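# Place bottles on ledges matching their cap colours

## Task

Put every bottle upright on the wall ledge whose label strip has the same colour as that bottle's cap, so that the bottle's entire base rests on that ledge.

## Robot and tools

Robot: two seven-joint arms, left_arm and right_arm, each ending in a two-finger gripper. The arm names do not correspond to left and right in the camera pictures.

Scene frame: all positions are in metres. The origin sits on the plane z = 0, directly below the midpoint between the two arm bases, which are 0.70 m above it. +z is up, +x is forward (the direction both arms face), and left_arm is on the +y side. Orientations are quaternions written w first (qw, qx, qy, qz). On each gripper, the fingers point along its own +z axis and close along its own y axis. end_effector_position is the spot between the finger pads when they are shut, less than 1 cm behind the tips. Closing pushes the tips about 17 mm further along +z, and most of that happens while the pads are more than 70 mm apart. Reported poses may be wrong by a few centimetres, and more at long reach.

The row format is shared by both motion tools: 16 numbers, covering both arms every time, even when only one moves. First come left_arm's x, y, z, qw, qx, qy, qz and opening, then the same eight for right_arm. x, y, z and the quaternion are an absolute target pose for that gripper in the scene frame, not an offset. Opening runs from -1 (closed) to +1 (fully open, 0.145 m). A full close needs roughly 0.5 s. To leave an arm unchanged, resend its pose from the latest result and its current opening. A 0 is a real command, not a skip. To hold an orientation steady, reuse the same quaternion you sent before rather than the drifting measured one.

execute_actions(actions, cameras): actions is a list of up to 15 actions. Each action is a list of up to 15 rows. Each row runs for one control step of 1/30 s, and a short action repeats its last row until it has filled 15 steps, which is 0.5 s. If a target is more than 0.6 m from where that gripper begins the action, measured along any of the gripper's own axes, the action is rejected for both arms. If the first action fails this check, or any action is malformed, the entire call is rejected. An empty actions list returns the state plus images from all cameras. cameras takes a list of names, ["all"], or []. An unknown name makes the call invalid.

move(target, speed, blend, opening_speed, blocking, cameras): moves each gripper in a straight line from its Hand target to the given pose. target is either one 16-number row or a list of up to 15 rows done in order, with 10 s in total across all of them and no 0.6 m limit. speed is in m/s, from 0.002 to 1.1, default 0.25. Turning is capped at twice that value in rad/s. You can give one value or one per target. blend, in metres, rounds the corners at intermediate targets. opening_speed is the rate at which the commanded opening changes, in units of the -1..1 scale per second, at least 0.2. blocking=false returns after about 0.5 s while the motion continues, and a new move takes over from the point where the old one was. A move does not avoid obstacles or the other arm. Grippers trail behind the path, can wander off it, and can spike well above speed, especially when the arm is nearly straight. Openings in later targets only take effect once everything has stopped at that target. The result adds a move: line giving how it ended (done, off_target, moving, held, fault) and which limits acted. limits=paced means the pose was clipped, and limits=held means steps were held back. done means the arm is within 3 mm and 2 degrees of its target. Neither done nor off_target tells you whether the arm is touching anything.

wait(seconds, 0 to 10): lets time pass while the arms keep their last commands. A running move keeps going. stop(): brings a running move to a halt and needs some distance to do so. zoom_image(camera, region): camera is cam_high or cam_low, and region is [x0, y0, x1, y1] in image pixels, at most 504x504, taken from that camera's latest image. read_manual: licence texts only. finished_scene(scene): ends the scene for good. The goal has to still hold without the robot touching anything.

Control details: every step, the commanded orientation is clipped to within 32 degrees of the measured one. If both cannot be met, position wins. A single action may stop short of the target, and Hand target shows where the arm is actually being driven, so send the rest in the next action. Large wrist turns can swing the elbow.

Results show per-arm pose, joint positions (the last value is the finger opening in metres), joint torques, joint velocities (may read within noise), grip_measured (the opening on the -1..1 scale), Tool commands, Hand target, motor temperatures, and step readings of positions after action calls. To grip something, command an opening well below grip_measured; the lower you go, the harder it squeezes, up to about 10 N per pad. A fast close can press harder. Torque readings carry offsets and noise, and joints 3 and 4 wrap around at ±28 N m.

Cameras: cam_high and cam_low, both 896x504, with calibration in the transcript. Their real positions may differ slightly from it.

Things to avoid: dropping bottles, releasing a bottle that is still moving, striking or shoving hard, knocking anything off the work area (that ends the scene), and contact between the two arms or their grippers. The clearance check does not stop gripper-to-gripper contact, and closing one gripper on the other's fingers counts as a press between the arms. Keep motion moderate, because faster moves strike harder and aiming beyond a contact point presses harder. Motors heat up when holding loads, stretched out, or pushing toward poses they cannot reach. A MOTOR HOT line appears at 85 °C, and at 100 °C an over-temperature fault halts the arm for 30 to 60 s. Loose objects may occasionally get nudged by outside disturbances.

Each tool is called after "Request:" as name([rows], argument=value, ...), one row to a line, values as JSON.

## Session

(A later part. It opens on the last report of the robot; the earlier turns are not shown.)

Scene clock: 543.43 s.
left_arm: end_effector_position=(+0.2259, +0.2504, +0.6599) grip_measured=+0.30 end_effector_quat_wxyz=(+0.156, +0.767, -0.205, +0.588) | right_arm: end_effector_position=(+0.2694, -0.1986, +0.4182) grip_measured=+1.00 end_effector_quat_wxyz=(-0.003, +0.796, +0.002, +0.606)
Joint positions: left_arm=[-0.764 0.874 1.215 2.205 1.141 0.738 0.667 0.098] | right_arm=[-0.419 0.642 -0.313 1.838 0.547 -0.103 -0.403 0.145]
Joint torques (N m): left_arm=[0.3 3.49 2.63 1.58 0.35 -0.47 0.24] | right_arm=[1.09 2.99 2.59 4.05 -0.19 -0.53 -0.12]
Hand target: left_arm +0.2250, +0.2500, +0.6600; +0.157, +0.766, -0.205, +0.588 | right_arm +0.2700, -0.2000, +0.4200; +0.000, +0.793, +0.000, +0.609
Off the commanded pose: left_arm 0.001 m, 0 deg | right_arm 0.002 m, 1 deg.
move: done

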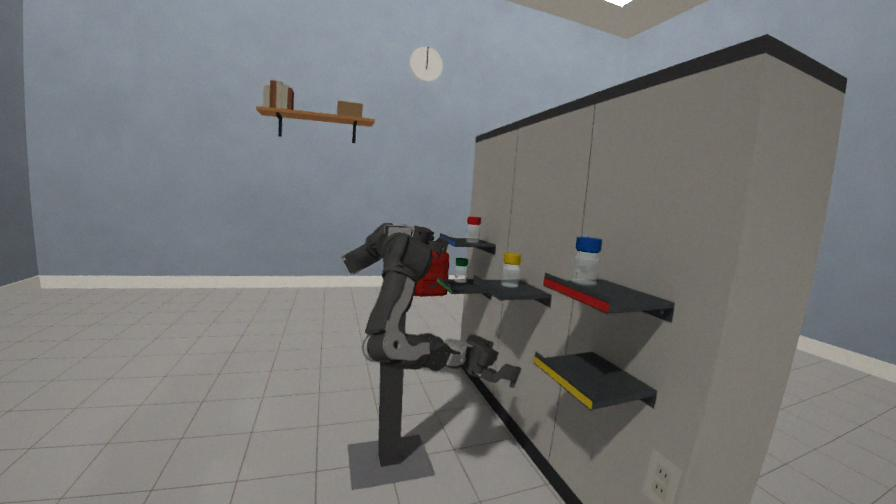

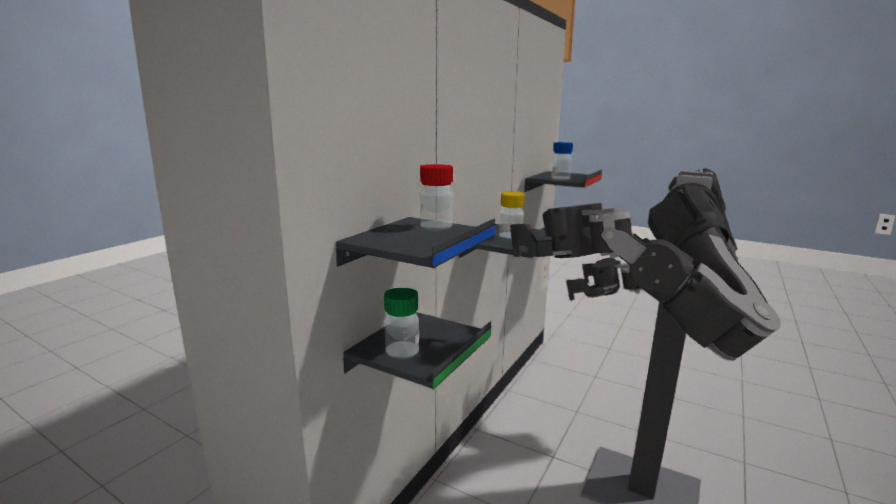

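Request:
move([
  [0.225,0.25,0.66,0.1575,0.7663,-0.2053,0.588,0.3,0.28,-0.13,0.48,-0.1575,0.7663,0.2053,0.588,1],
  [0.225,0.25,0.66,0.1575,0.7663,-0.2053,0.588,0.3,0.28,-0.11,0.645,-0.1575,0.7663,0.2053,0.588,1],
], cameras=["all"])

Scene clock: 560.40 s.
left_arm: end_effector_position=(+0.2259, +0.2504, +0.6599) grip_measured=+0.30 end_effector_quat_wxyz=(+0.156, +0.767, -0.205, +0.588) | right_arm: end_effector_position=(+0.2802, -0.1101, +0.6463) grip_measured=+1.00 end_effector_quat_wxyz=(-0.162, +0.764, +0.209, +0.589)
Joint positions: left_arm=[-0.764 0.874 1.215 2.205 1.141 0.738 0.667 0.098] | right_arm=[0.258 1.041 -0.148 2.442 1.454 0.71 -0.459 0.145]
Joint torques (N m): left_arm=[0.33 3.52 2.63 1.57 0.35 -0.47 0.24] | right_arm=[3.15 3.13 1.52 0.98 -0.03 -0.28 -0.13]
Hand target: left_arm +0.2250, +0.2500, +0.6600; +0.157, +0.766, -0.205, +0.588 | right_arm +0.2804, -0.1101, +0.6450; -0.161, +0.766, +0.208, +0.587
Off the commanded pose: left_arm 0.001 m, 0 deg | right_arm 0.001 m, 1 deg.
joint read past its limit (right arm) — joint 4 (elbow), upper limit, where the elbow is as bent as it goes.
joint sent to its limit (right arm) — joint 4 (elbow), upper limit, where the elbow is as bent as it goes. The joint targets still meet the commanded pose.
move: done

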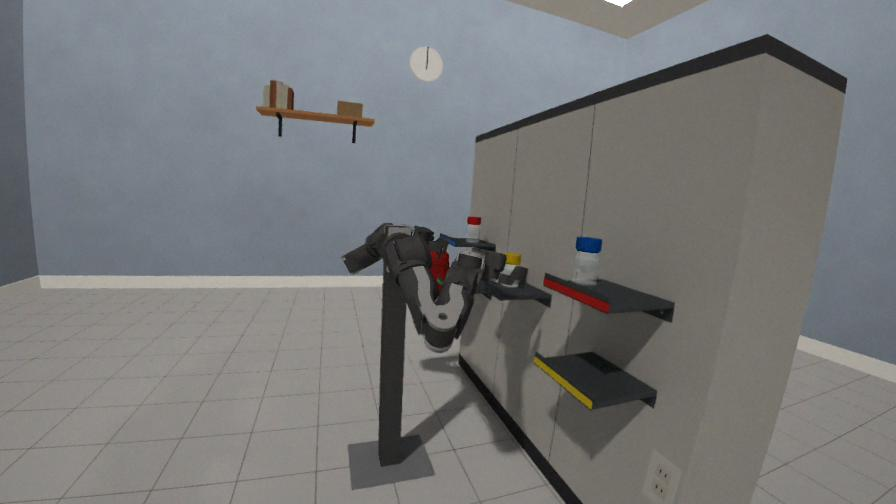

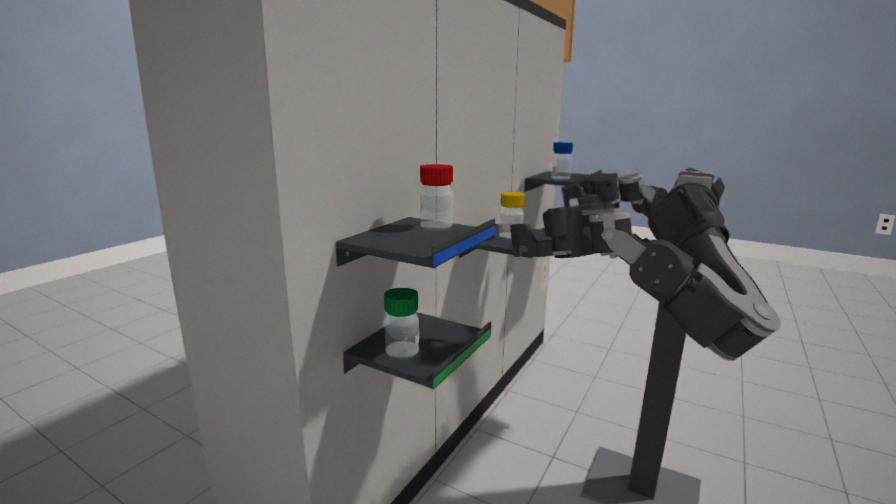

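Request:
move(target=[0.225,0.25,0.66,0.1575,0.7663,-0.2053,0.588,0.3,0.33,-0.033,0.648,-0.1575,0.7663,0.2053,0.588,1], cameras=["all"], speed=0.15)

Request:
zoom_image(camera="cam_low", region=[450, 150, 600, 280])

Request:
zoom_image(camera="cam_high", region=[430, 210, 560, 340])

Scene clock: 570.60 s.
left_arm: end_effector_position=(+0.2259, +0.2504, +0.6599) grip_measured=+0.30 end_effector_quat_wxyz=(+0.156, +0.767, -0.205, +0.588) | right_arm: end_effector_position=(+0.3297, -0.0326, +0.6485) grip_measured=+1.00 end_effector_quat_wxyz=(-0.161, +0.766, +0.205, +0.588)
Joint positions: left_arm=[-0.764 0.874 1.215 2.205 1.141 0.738 0.667 0.098] | right_arm=[0.79 0.605 -0.716 2.198 1.422 0.785 -0.819 0.145]
Joint torques (N m): left_arm=[0.33 3.49 2.62 1.58 0.35 -0.48 0.24] | right_arm=[5.08 0.78 2.24 1.65 -0.27 -0.23 -0.15]
Hand target: left_arm +0.2250, +0.2500, +0.6600; +0.157, +0.766, -0.205, +0.588 | right_arm +0.3300, -0.0330, +0.6480; -0.158, +0.766, +0.205, +0.588
Off the commanded pose: left_arm 0.001 m, 0 deg | right_arm 0.001 m, 0 deg.
joint sent to its limit (right arm) — joint 6 (wrist pitch), upper limit. The joint targets still meet the commanded pose.
move: done

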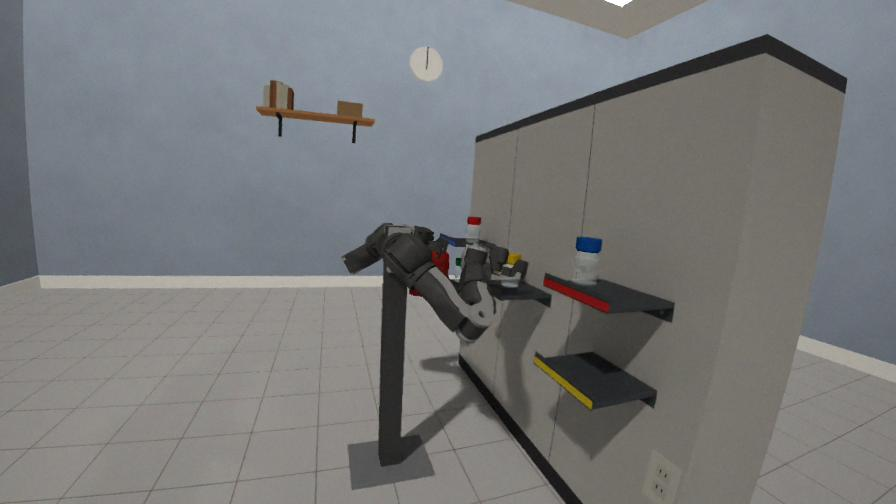

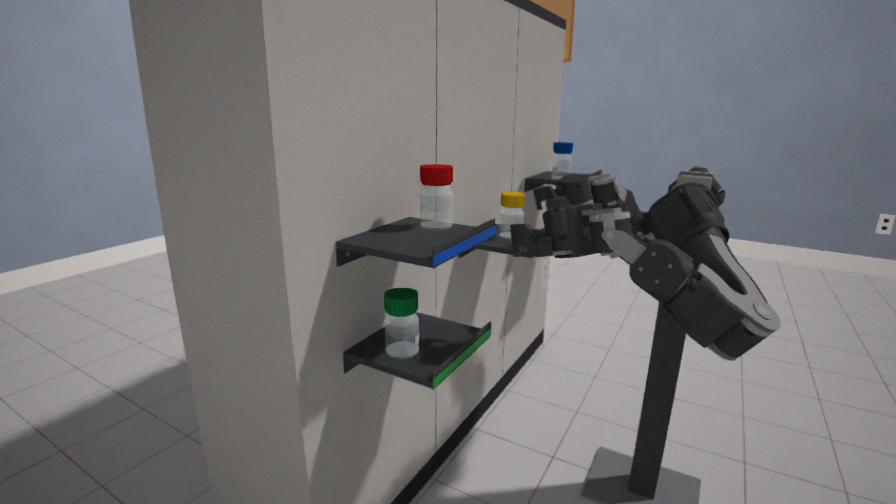

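Scaled by 3.360 from the camera's 896x504 image, which has a finer 1280x720 frame.

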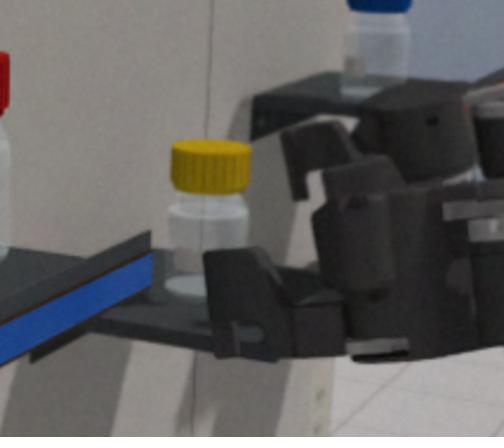

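Scaled by 3.877 from the camera's 896x504 image, which has a finer 1280x720 frame.

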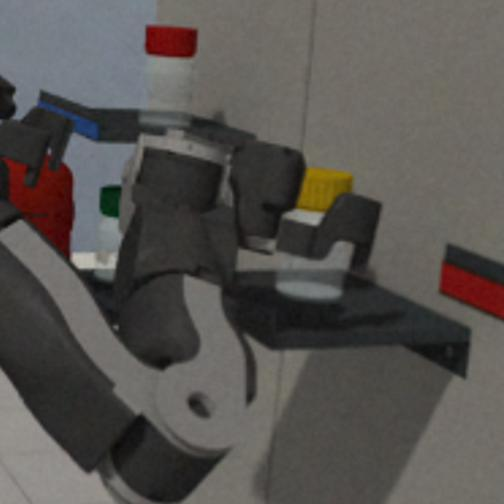

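Request:
move(target=[0.225,0.25,0.66,0.1575,0.7663,-0.2053,0.588,0.3,0.391,0.004,0.631,-0.1575,0.7663,0.2053,0.588,1], cameras=["all"], speed=0.1)

Request:
zoom_image(camera="cam_low", region=[450, 150, 600, 280])

Request:
zoom_image(camera="cam_high", region=[430, 210, 560, 340])

Scene clock: 587.03 s.
left_arm: end_effector_position=(+0.2259, +0.2504, +0.6599) grip_measured=+0.30 end_effector_quat_wxyz=(+0.156, +0.767, -0.205, +0.588) | right_arm: end_effector_position=(+0.3917, +0.0026, +0.6306) grip_measured=+1.00 end_effector_quat_wxyz=(-0.155, +0.768, +0.203, +0.587)
Joint positions: left_arm=[-0.764 0.874 1.215 2.205 1.141 0.738 0.667 0.098] | right_arm=[0.922 0.416 -0.866 1.819 1.209 0.695 -0.636 0.145]
Joint torques (N m): left_arm=[0.3 3.52 2.62 1.58 0.35 -0.47 0.24] | right_arm=[6.34 -0.3 2.97 2.43 -0.25 -0.46 0.19]
Hand target: left_arm +0.2250, +0.2500, +0.6600; +0.157, +0.766, -0.205, +0.588 | right_arm +0.3910, +0.0040, +0.6310; -0.157, +0.766, +0.205, +0.588
Off the commanded pose: left_arm 0.001 m, 0 deg | right_arm 0.002 m, 0 deg.
move: done

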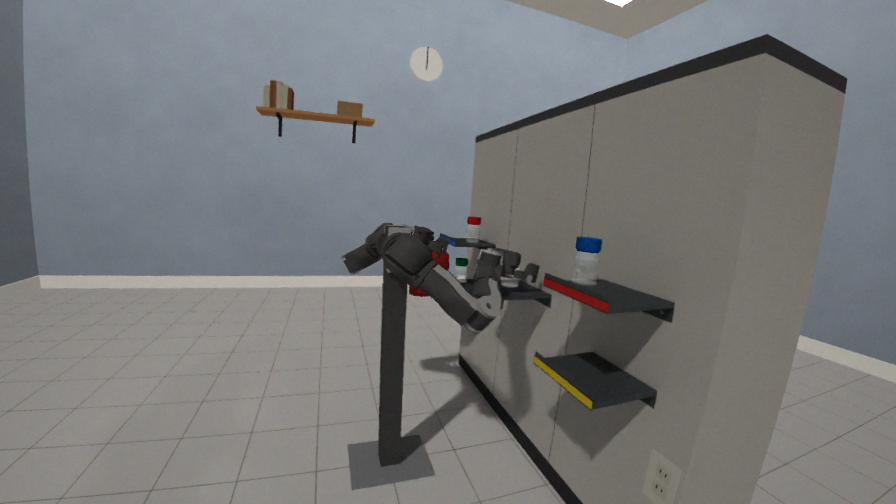

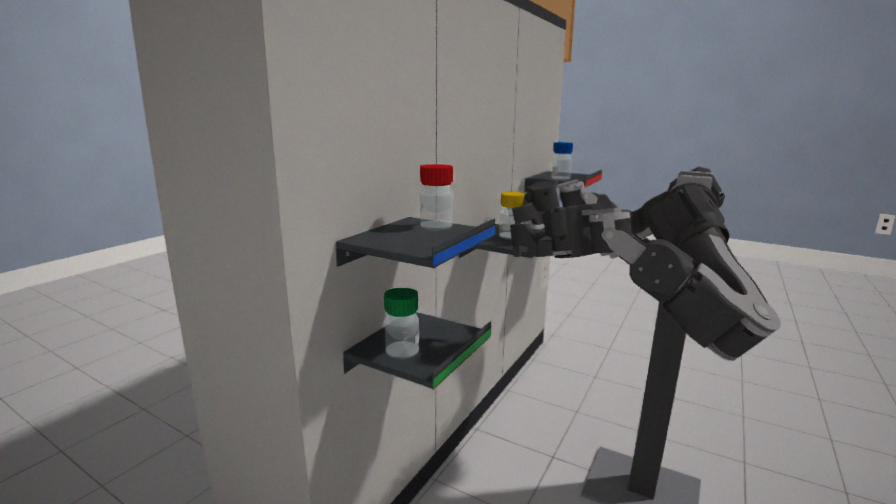

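Scaled by 3.360 from the camera's 896x504 image, which has a finer 1280x720 frame.

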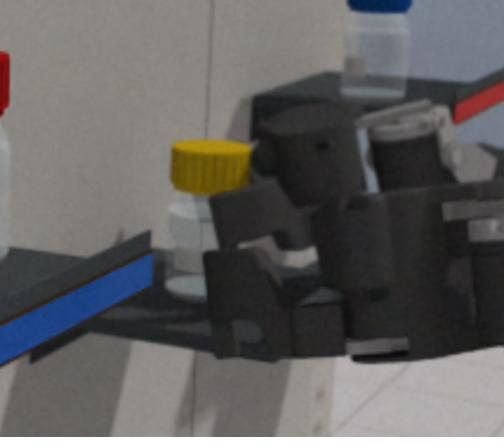

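Scaled by 3.877 from the camera's 896x504 image, which has a finer 1280x720 frame.

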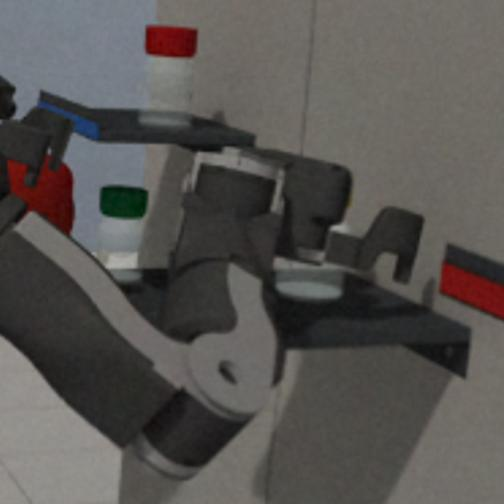

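Request:
move(target=[0.225,0.25,0.66,0.1575,0.7663,-0.2053,0.588,0.3,0.391,0.004,0.631,-0.1575,0.7663,0.2053,0.588,-0.6], cameras=["all"], opening_speed=0.8)

Request:
zoom_image(camera="cam_low", region=[450, 150, 600, 280])

Request:
zoom_image(camera="cam_high", region=[430, 210, 560, 340])

Scene clock: 598.93 s.
left_arm: end_effector_position=(+0.2259, +0.2504, +0.6599) grip_measured=+0.30 end_effector_quat_wxyz=(+0.156, +0.767, -0.205, +0.588) | right_arm: end_effector_position=(+0.3910, +0.0039, +0.6309) grip_measured=-0.25 end_effector_quat_wxyz=(-0.158, +0.767, +0.205, +0.587)
Joint positions: left_arm=[-0.764 0.874 1.215 2.205 1.141 0.738 0.667 0.098] | right_arm=[0.922 0.416 -0.866 1.82 1.209 0.694 -0.629 0.057]
Joint torques (N m): left_arm=[0.33 3.52 2.62 1.58 0.35 -0.48 0.25] | right_arm=[6.18 -0.12 3.03 2.33 -0.25 -0.45 0]
Hand target: left_arm +0.2250, +0.2500, +0.6600; +0.157, +0.766, -0.205, +0.588 | right_arm +0.3910, +0.0040, +0.6311; -0.157, +0.766, +0.205, +0.588
Off the commanded pose: left_arm 0.001 m, 0 deg | right_arm 0.000 m, 0 deg.
move: done

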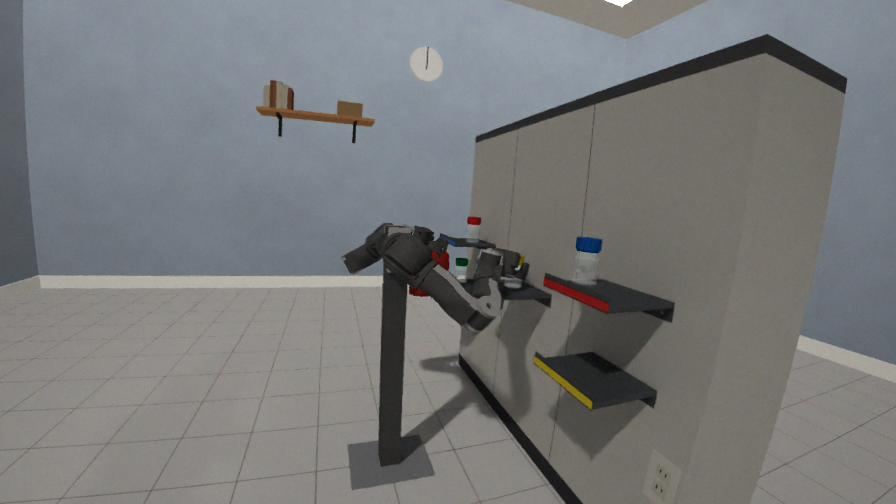

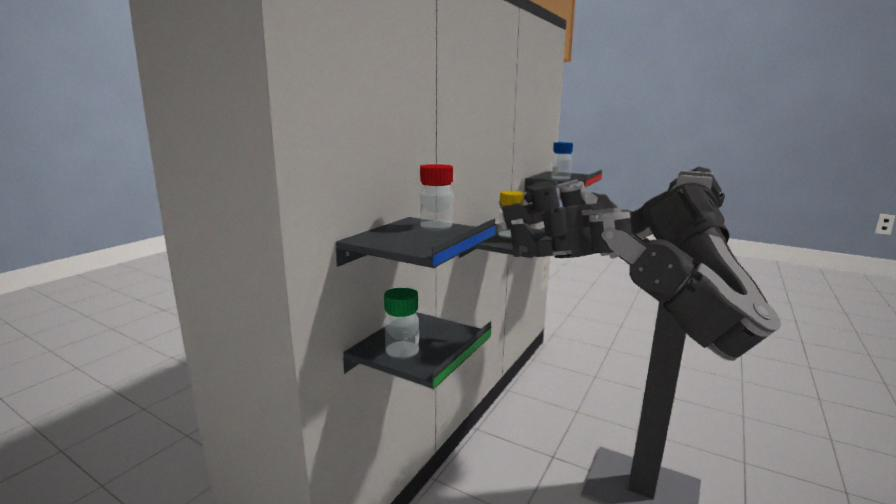

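Scaled by 3.360 from the camera's 896x504 image, which has a finer 1280x720 frame.

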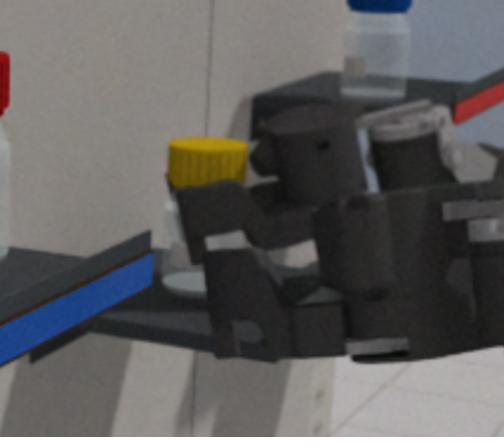

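Scaled by 3.877 from the camera's 896x504 image, which has a finer 1280x720 frame.

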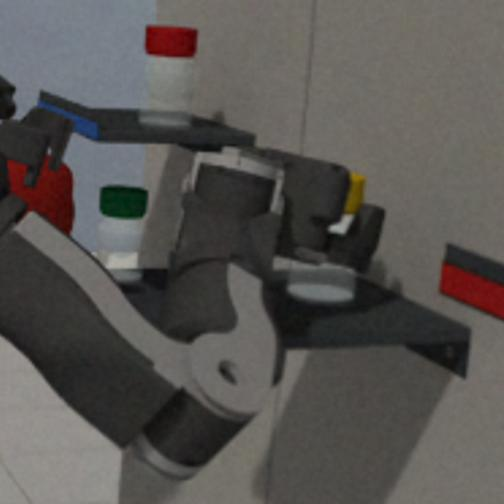

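Request:
move([
  [0.225,0.25,0.66,0.1575,0.7663,-0.2053,0.588,0.3,0.391,0.004,0.667,-0.1575,0.7663,0.2053,0.588,-0.6],
  [0.225,0.25,0.66,0.1575,0.7663,-0.2053,0.588,0.3,0.28,-0.11,0.663,-0.1575,0.7663,0.2053,0.588,-0.6],
  [0.225,0.25,0.66,0.1575,0.7663,-0.2053,0.588,0.3,0.24,-0.4,0.575,0,0.7933,0,0.6087,-0.6],
], cameras=["all"], speed=0.15, blend=0.02)

Request:
zoom_image(camera="cam_high", region=[460, 220, 680, 420])

Scene clock: 632.70 s.
left_arm: end_effector_position=(+0.2259, +0.2504, +0.6599) grip_measured=+0.30 end_effector_quat_wxyz=(+0.156, +0.767, -0.205, +0.588) | right_arm: end_effector_position=(+0.2392, -0.4004, +0.5702) grip_measured=-0.25 end_effector_quat_wxyz=(-0.001, +0.799, -0.004, +0.602)
Joint positions: left_arm=[-0.764 0.874 1.215 2.205 1.141 0.738 0.667 0.098] | right_arm=[-0.759 0.766 0.988 1.793 0.914 0.409 0.486 0.057]
Joint torques (N m): left_arm=[0.3 3.52 2.63 1.58 0.35 -0.47 0.24] | right_arm=[0.7 5.76 5.23 2.78 0.43 -0.63 0.2]
Hand target: left_arm +0.2250, +0.2500, +0.6600; +0.157, +0.766, -0.205, +0.588 | right_arm +0.2400, -0.3999, +0.5749; +0.000, +0.793, +0.000, +0.609
Off the commanded pose: left_arm 0.001 m, 0 deg | right_arm 0.005 m, 1 deg.
move: off_target (right_arm); blend cut to 0.018 m at target 1

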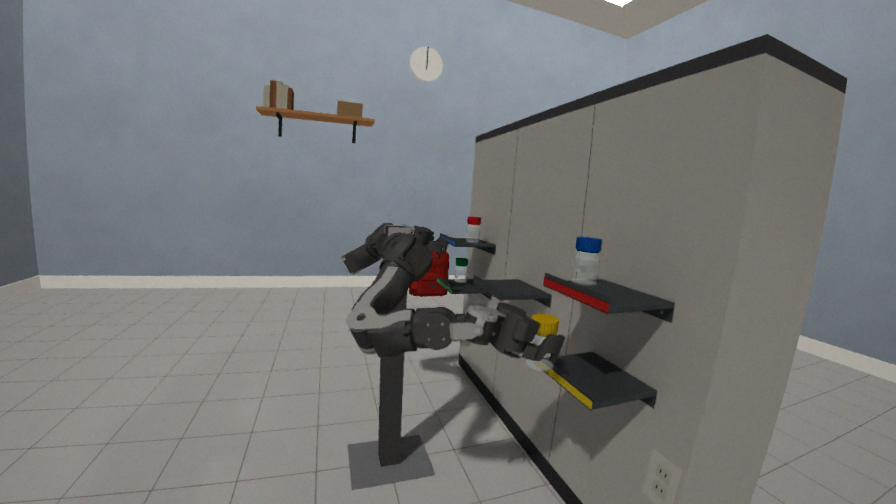

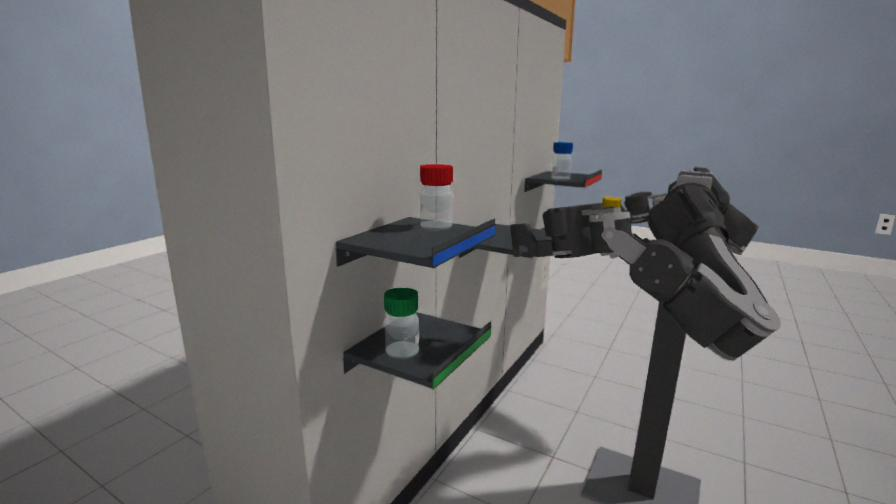

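Scaled by 2.291 from the camera's 896x504 image, which has a finer 1280x720 frame.

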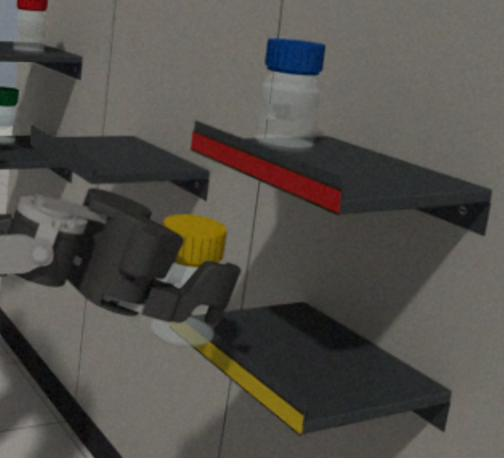

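Request:
move([
  [0.225,0.27,0.74,0,0.7933,0,0.6087,1,0.29,-0.408,0.575,0,0.7933,0,0.6087,-0.6],
  [0.25,0.335,0.765,0,0.7933,0,0.6087,1,0.385,-0.41,0.57,0,0.7933,0,0.6087,-0.6],
  [0.25,0.335,0.765,0,0.7933,0,0.6087,1,0.385,-0.41,0.545,0,0.7933,0,0.6087,-0.6],
], cameras=["all"], speed=0.12)

Request:
zoom_image(camera="cam_high", region=[460, 220, 680, 420])

Request:
zoom_image(camera="cam_low", region=[380, 110, 620, 280])

Scene clock: 651.90 s.
left_arm: end_effector_position=(+0.2505, +0.3359, +0.7640) grip_measured=+1.00 end_effector_quat_wxyz=(-0.005, +0.728, -0.015, +0.686) | right_arm: end_effector_position=(+0.3840, -0.4101, +0.5398) grip_measured=-0.25 end_effector_quat_wxyz=(+0.000, +0.799, -0.003, +0.601)
Joint positions: left_arm=[-0.851 1.104 1.573 2.092 1.585 0.781 -0.035 0.145] | right_arm=[0.213 0.917 0.155 1.198 0.722 0.349 0.406 0.057]
Joint torques (N m): left_arm=[1.52 4.6 2.65 0.09 0.13 -0.58 0.2] | right_arm=[5 8.56 3.96 3.25 0.38 -0.7 0.21]
Hand target: left_arm +0.2502, +0.3351, +0.7648; -0.003, +0.727, -0.017, +0.686 | right_arm +0.3850, -0.4101, +0.5450; +0.000, +0.793, +0.000, +0.609
Off the commanded pose: left_arm 0.001 m, 12 deg | right_arm 0.005 m, 1 deg.
joint sent to its limit (left arm) — joint 3 (upper arm roll), upper limit; joint 5 (forearm roll), upper limit; joint 6 (wrist pitch), upper limit. The joint targets are off in orientation, not in position.
move: off_target (left_arm, right_arm)

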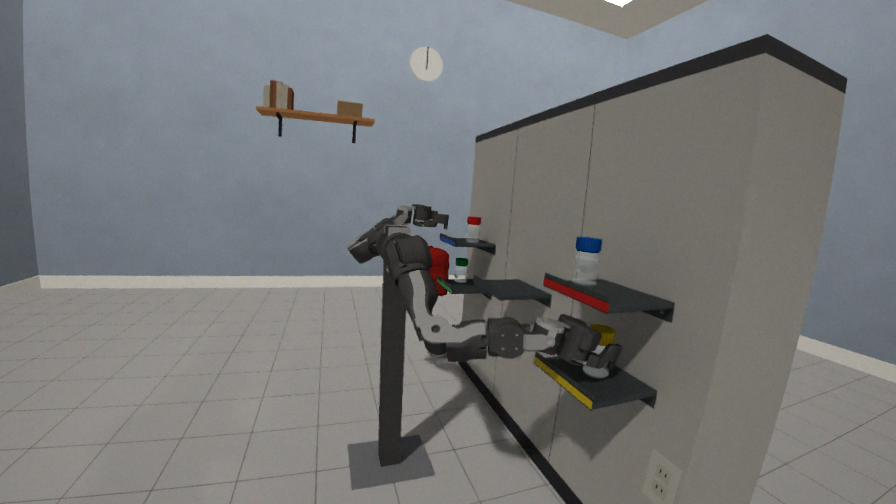

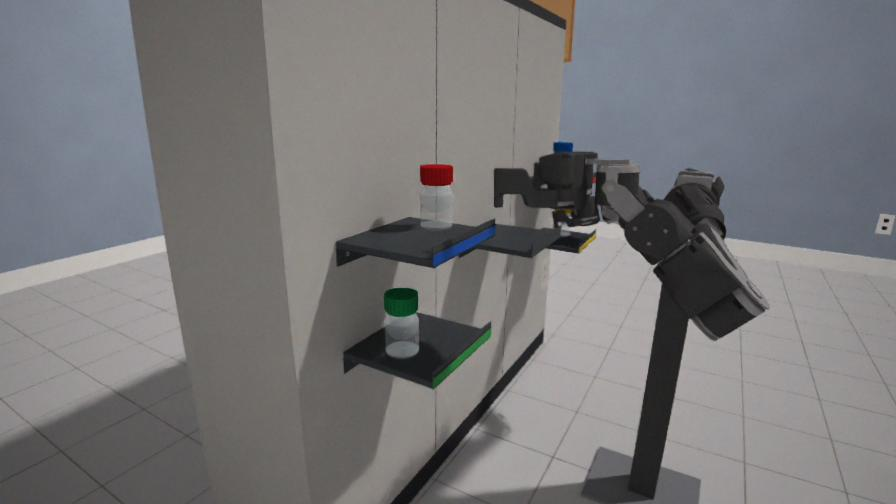

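Scaled by 2.291 from the camera's 896x504 image, which has a finer 1280x720 frame.

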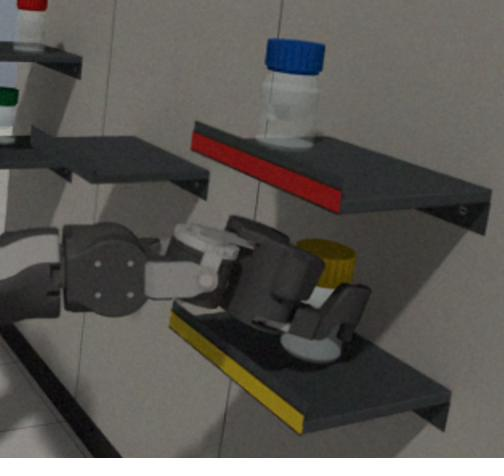

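Scaled by 2.100 from the camera's 896x504 image, which has a finer 1280x720 frame.

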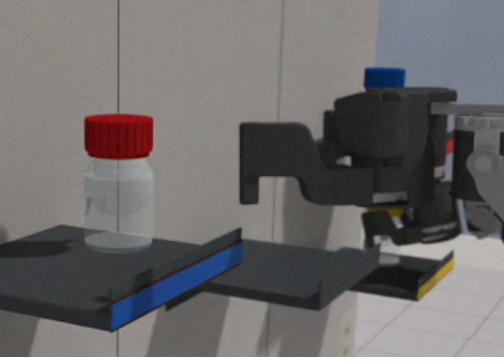

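Lower the right arm slowly.

Request:
move(target=[0.25,0.335,0.765,0,0.7933,0,0.6087,1,0.385,-0.41,0.53,0,0.7933,0,0.6087,-0.6], speed=0.03)

Scene clock: 660.70 s.
left_arm: end_effector_position=(+0.2505, +0.3359, +0.7640) grip_measured=+1.00 end_effector_quat_wxyz=(-0.005, +0.728, -0.015, +0.686) | right_arm: end_effector_position=(+0.3848, -0.4114, +0.5334) grip_measured=-0.25 end_effector_quat_wxyz=(+0.002, +0.791, -0.001, +0.612)
Joint positions: left_arm=[-0.851 1.104 1.573 2.092 1.585 0.781 -0.035 0.145] | right_arm=[0.213 0.896 0.152 1.164 0.703 0.289 0.422 0.057]
Joint torques (N m): left_arm=[1.52 4.63 2.65 0.09 0.13 -0.58 0.2] | right_arm=[4.36 6.87 1.74 2.33 0.3 -0.4 0.08]
Hand target: left_arm +0.2502, +0.3351, +0.7648; -0.003, +0.727, -0.017, +0.686 | right_arm +0.3850, -0.4100, +0.5301; +0.000, +0.793, +0.000, +0.609
Off the commanded pose: left_arm 0.001 m, 12 deg | right_arm 0.004 m, 0 deg.
joint sent to its limit (left arm) — joint 3 (upper arm roll), upper limit; joint 5 (forearm roll), upper limit; joint 6 (wrist pitch), upper limit. The joint targets are off in orientation, not in position.
move: off_target (left_arm, right_arm)

Request:
move(target=[0.25,0.335,0.765,0,0.7933,0,0.6087,1,0.385,-0.41,0.524,0,0.7933,0,0.6087,-0.6], speed=0.03, cameras=["all"])

Request:
zoom_image(camera="cam_high", region=[520, 270, 660, 420])

Scene clock: 670.30 s.
left_arm: end_effector_position=(+0.2505, +0.3359, +0.7640) grip_measured=+1.00 end_effector_quat_wxyz=(-0.005, +0.728, -0.015, +0.686) | right_arm: end_effector_position=(+0.3860, -0.4110, +0.5326) grip_measured=-0.26 end_effector_quat_wxyz=(+0.001, +0.784, +0.002, +0.620)
Joint positions: left_arm=[-0.851 1.104 1.573 2.092 1.585 0.781 -0.035 0.145] | right_arm=[0.214 0.897 0.135 1.149 0.717 0.248 0.423 0.056]
Joint torques (N m): left_arm=[1.52 4.63 2.65 0.09 0.13 -0.58 0.2] | right_arm=[3.47 7.03 0.64 1.91 0.23 0.03 -0.1]
Hand target: left_arm +0.2502, +0.3351, +0.7648; -0.003, +0.727, -0.017, +0.686 | right_arm +0.3848, -0.4099, +0.5241; +0.000, +0.793, +0.000, +0.609
Off the commanded pose: left_arm 0.001 m, 12 deg | right_arm 0.009 m, 2 deg.
joint sent to its limit (left arm) — joint 3 (upper arm roll), upper limit; joint 5 (forearm roll), upper limit; joint 6 (wrist pitch), upper limit. The joint targets are off in orientation, not in position.
move: off_target (left_arm, right_arm)

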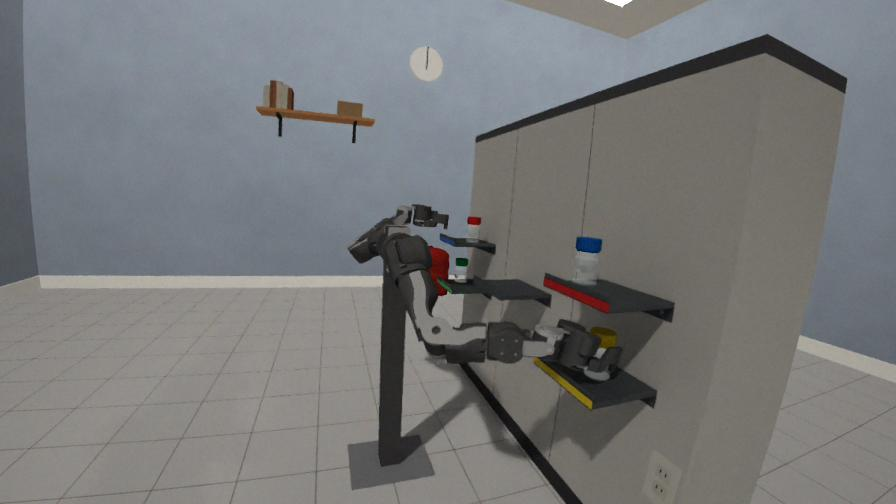

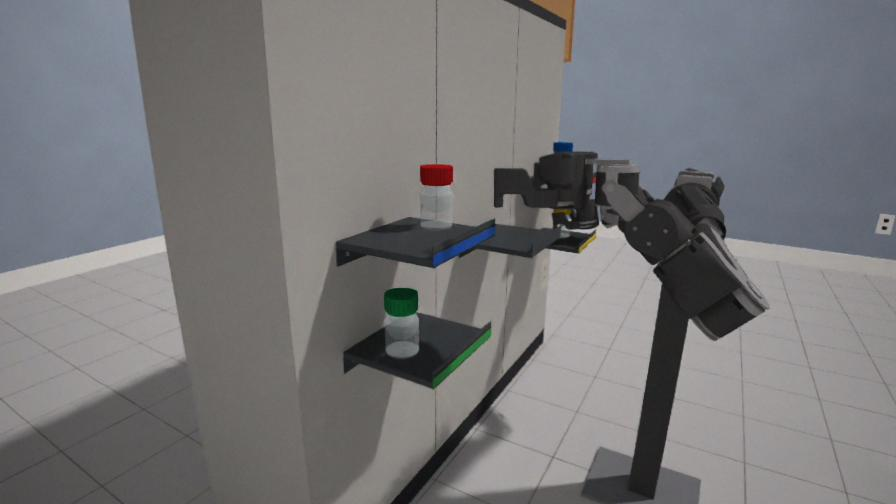

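Scaled by 3.360 from the camera's 896x504 image, which has a finer 1280x720 frame.

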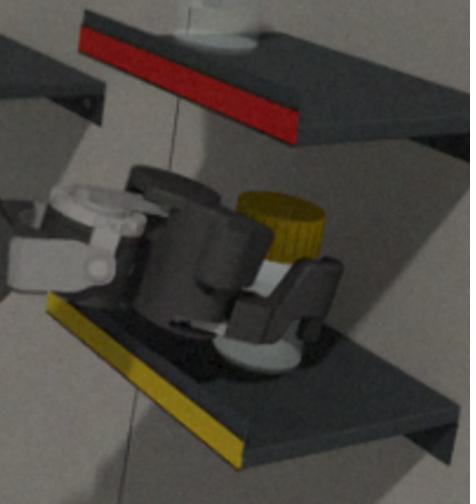

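Request:
move(target=[0.25,0.335,0.765,0,0.7933,0,0.6087,1,0.385,-0.41,0.5325,0,0.7933,0,0.6087,-0.6], speed=0.05)

Request:
move(target=[0.25,0.335,0.765,0,0.7933,0,0.6087,1,0.385,-0.41,0.5325,0,0.7933,0,0.6087,0.3], opening_speed=0.6, cameras=["all"])

Request:
zoom_image(camera="cam_high", region=[520, 270, 660, 420])

Scene clock: 678.77 s.
left_arm: end_effector_position=(+0.2505, +0.3359, +0.7640) grip_measured=+1.00 end_effector_quat_wxyz=(-0.005, +0.728, -0.015, +0.686) | right_arm: end_effector_position=(+0.3855, -0.4102, +0.5332) grip_measured=-0.26 end_effector_quat_wxyz=(+0.000, +0.791, +0.000, +0.611)
Joint positions: left_arm=[-0.851 1.104 1.573 2.092 1.585 0.781 -0.035 0.145] | right_arm=[0.214 0.905 0.134 1.164 0.721 0.283 0.415 0.056]
Joint torques (N m): left_arm=[1.52 4.63 2.65 0.1 0.13 -0.58 0.2] | right_arm=[3.71 8.19 3.03 3.51 0.41 -0.17 -0.01]
Hand target: left_arm +0.2502, +0.3351, +0.7648; -0.003, +0.727, -0.017, +0.686 | right_arm +0.3850, -0.4100, +0.5325; +0.000, +0.793, +0.000, +0.609
Off the commanded pose: left_arm 0.001 m, 12 deg | right_arm 0.001 m, 0 deg.
joint sent to its limit (left arm) — joint 3 (upper arm roll), upper limit; joint 5 (forearm roll), upper limit; joint 6 (wrist pitch), upper limit. The joint targets are off in orientation, not in position.
move: off_target (left_arm)

Scene clock: 680.47 s.
left_arm: end_effector_position=(+0.2505, +0.3359, +0.7640) grip_measured=+1.00 end_effector_quat_wxyz=(-0.005, +0.728, -0.015, +0.686) | right_arm: end_effector_position=(+0.3853, -0.4101, +0.5327) grip_measured=+0.30 end_effector_quat_wxyz=(+0.000, +0.792, +0.000, +0.610)
Joint positions: left_arm=[-0.851 1.104 1.573 2.092 1.585 0.781 -0.035 0.145] | right_arm=[0.214 0.905 0.134 1.164 0.721 0.287 0.415 0.098]
Joint torques (N m): left_arm=[1.52 4.63 2.65 0.09 0.13 -0.58 0.2] | right_arm=[3.73 8.08 3.17 3.49 0.38 -0.29 0]
Hand target: left_arm +0.2502, +0.3351, +0.7648; -0.003, +0.727, -0.017, +0.686 | right_arm +0.3850, -0.4100, +0.5326; +0.000, +0.793, +0.000, +0.609
Off the commanded pose: left_arm 0.001 m, 12 deg | right_arm 0.000 m, 0 deg.
joint sent to its limit (left arm) — joint 3 (upper arm roll), upper limit; joint 5 (forearm roll), upper limit; joint 6 (wrist pitch), upper limit. The joint targets are off in orientation, not in position.
move: off_target (left_arm)

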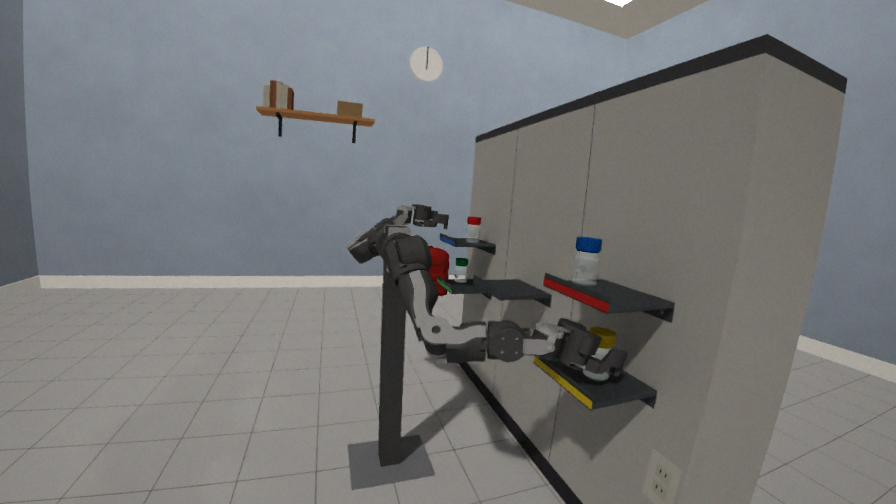

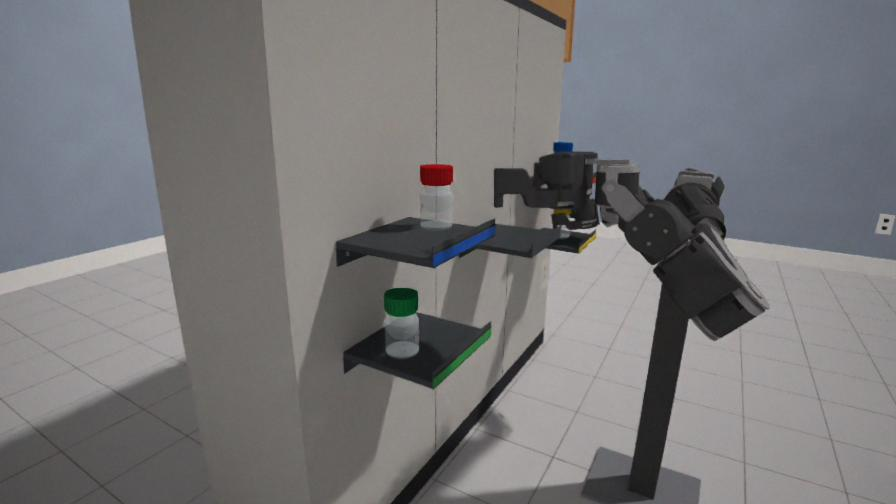

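Scaled by 3.360 from the camera's 896x504 image, which has a finer 1280x720 frame.

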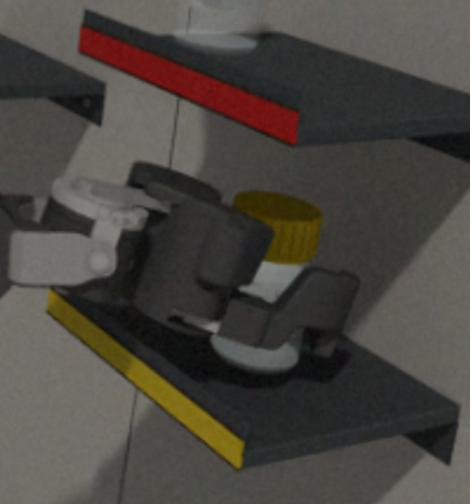

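Request:
move(target=[0.31,0.343,0.752,0,0.7933,0,0.6087,1,0.25,-0.41,0.565,0,0.7933,0,0.6087,0.3], cameras=["all"], speed=0.2)

Request:
zoom_image(camera="cam_high", region=[430, 200, 520, 280])

Request:
zoom_image(camera="cam_low", region=[380, 120, 580, 280])

Scene clock: 690.03 s.
left_arm: end_effector_position=(+0.3101, +0.3424, +0.7531) grip_measured=+1.00 end_effector_quat_wxyz=(-0.003, +0.777, -0.027, +0.629) | right_arm: end_effector_position=(+0.2497, -0.4114, +0.5643) grip_measured=+0.30 end_effector_quat_wxyz=(+0.003, +0.793, -0.003, +0.609)
Joint positions: left_arm=[-0.857 1.39 1.424 1.856 1.585 0.781 -0.075 0.145] | right_arm=[-0.666 0.786 0.929 1.703 0.861 0.378 0.519 0.098]
Joint torques (N m): left_arm=[3.71 4.52 2.04 0.12 0.12 -0.57 -0.05] | right_arm=[0.38 6.84 3.75 2.67 0.46 -0.3 0.18]
Hand target: left_arm +0.3101, +0.3432, +0.7518; -0.004, +0.778, -0.025, +0.628 | right_arm +0.2500, -0.4100, +0.5651; +0.000, +0.793, +0.000, +0.609
Off the commanded pose: left_arm 0.001 m, 4 deg | right_arm 0.002 m, 0 deg.
joint sent to its limit (left arm) — joint 5 (forearm roll), upper limit; joint 6 (wrist pitch), upper limit. The joint targets are off in orientation, not in position.
move: off_target (left_arm)

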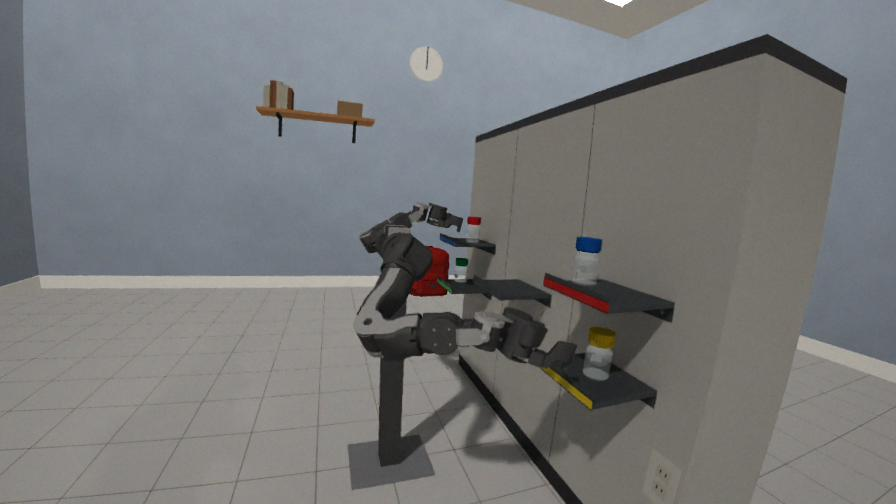

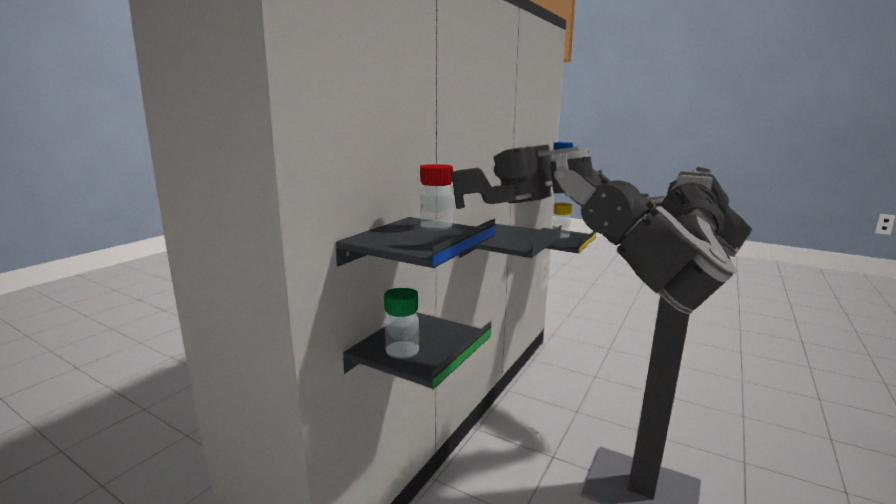

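Scaled by 5.600 from the camera's 896x504 image, which has a finer 1280x720 frame.

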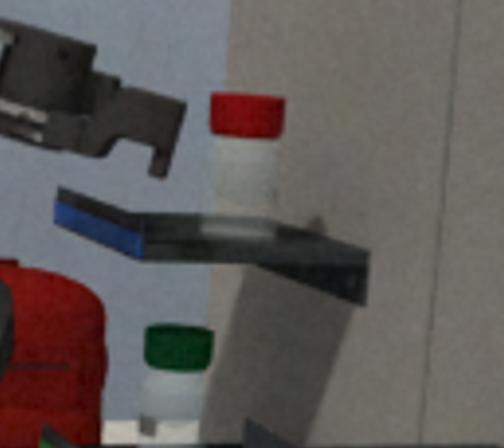

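Scaled by 2.520 from the camera's 896x504 image, which has a finer 1280x720 frame.

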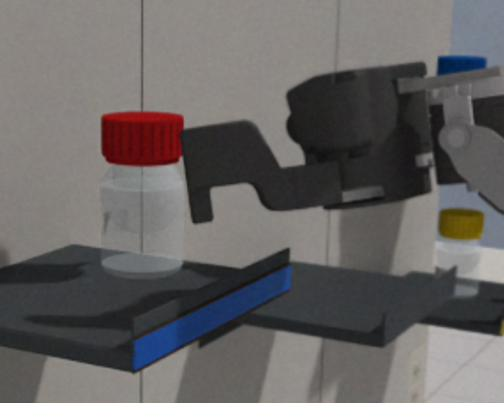

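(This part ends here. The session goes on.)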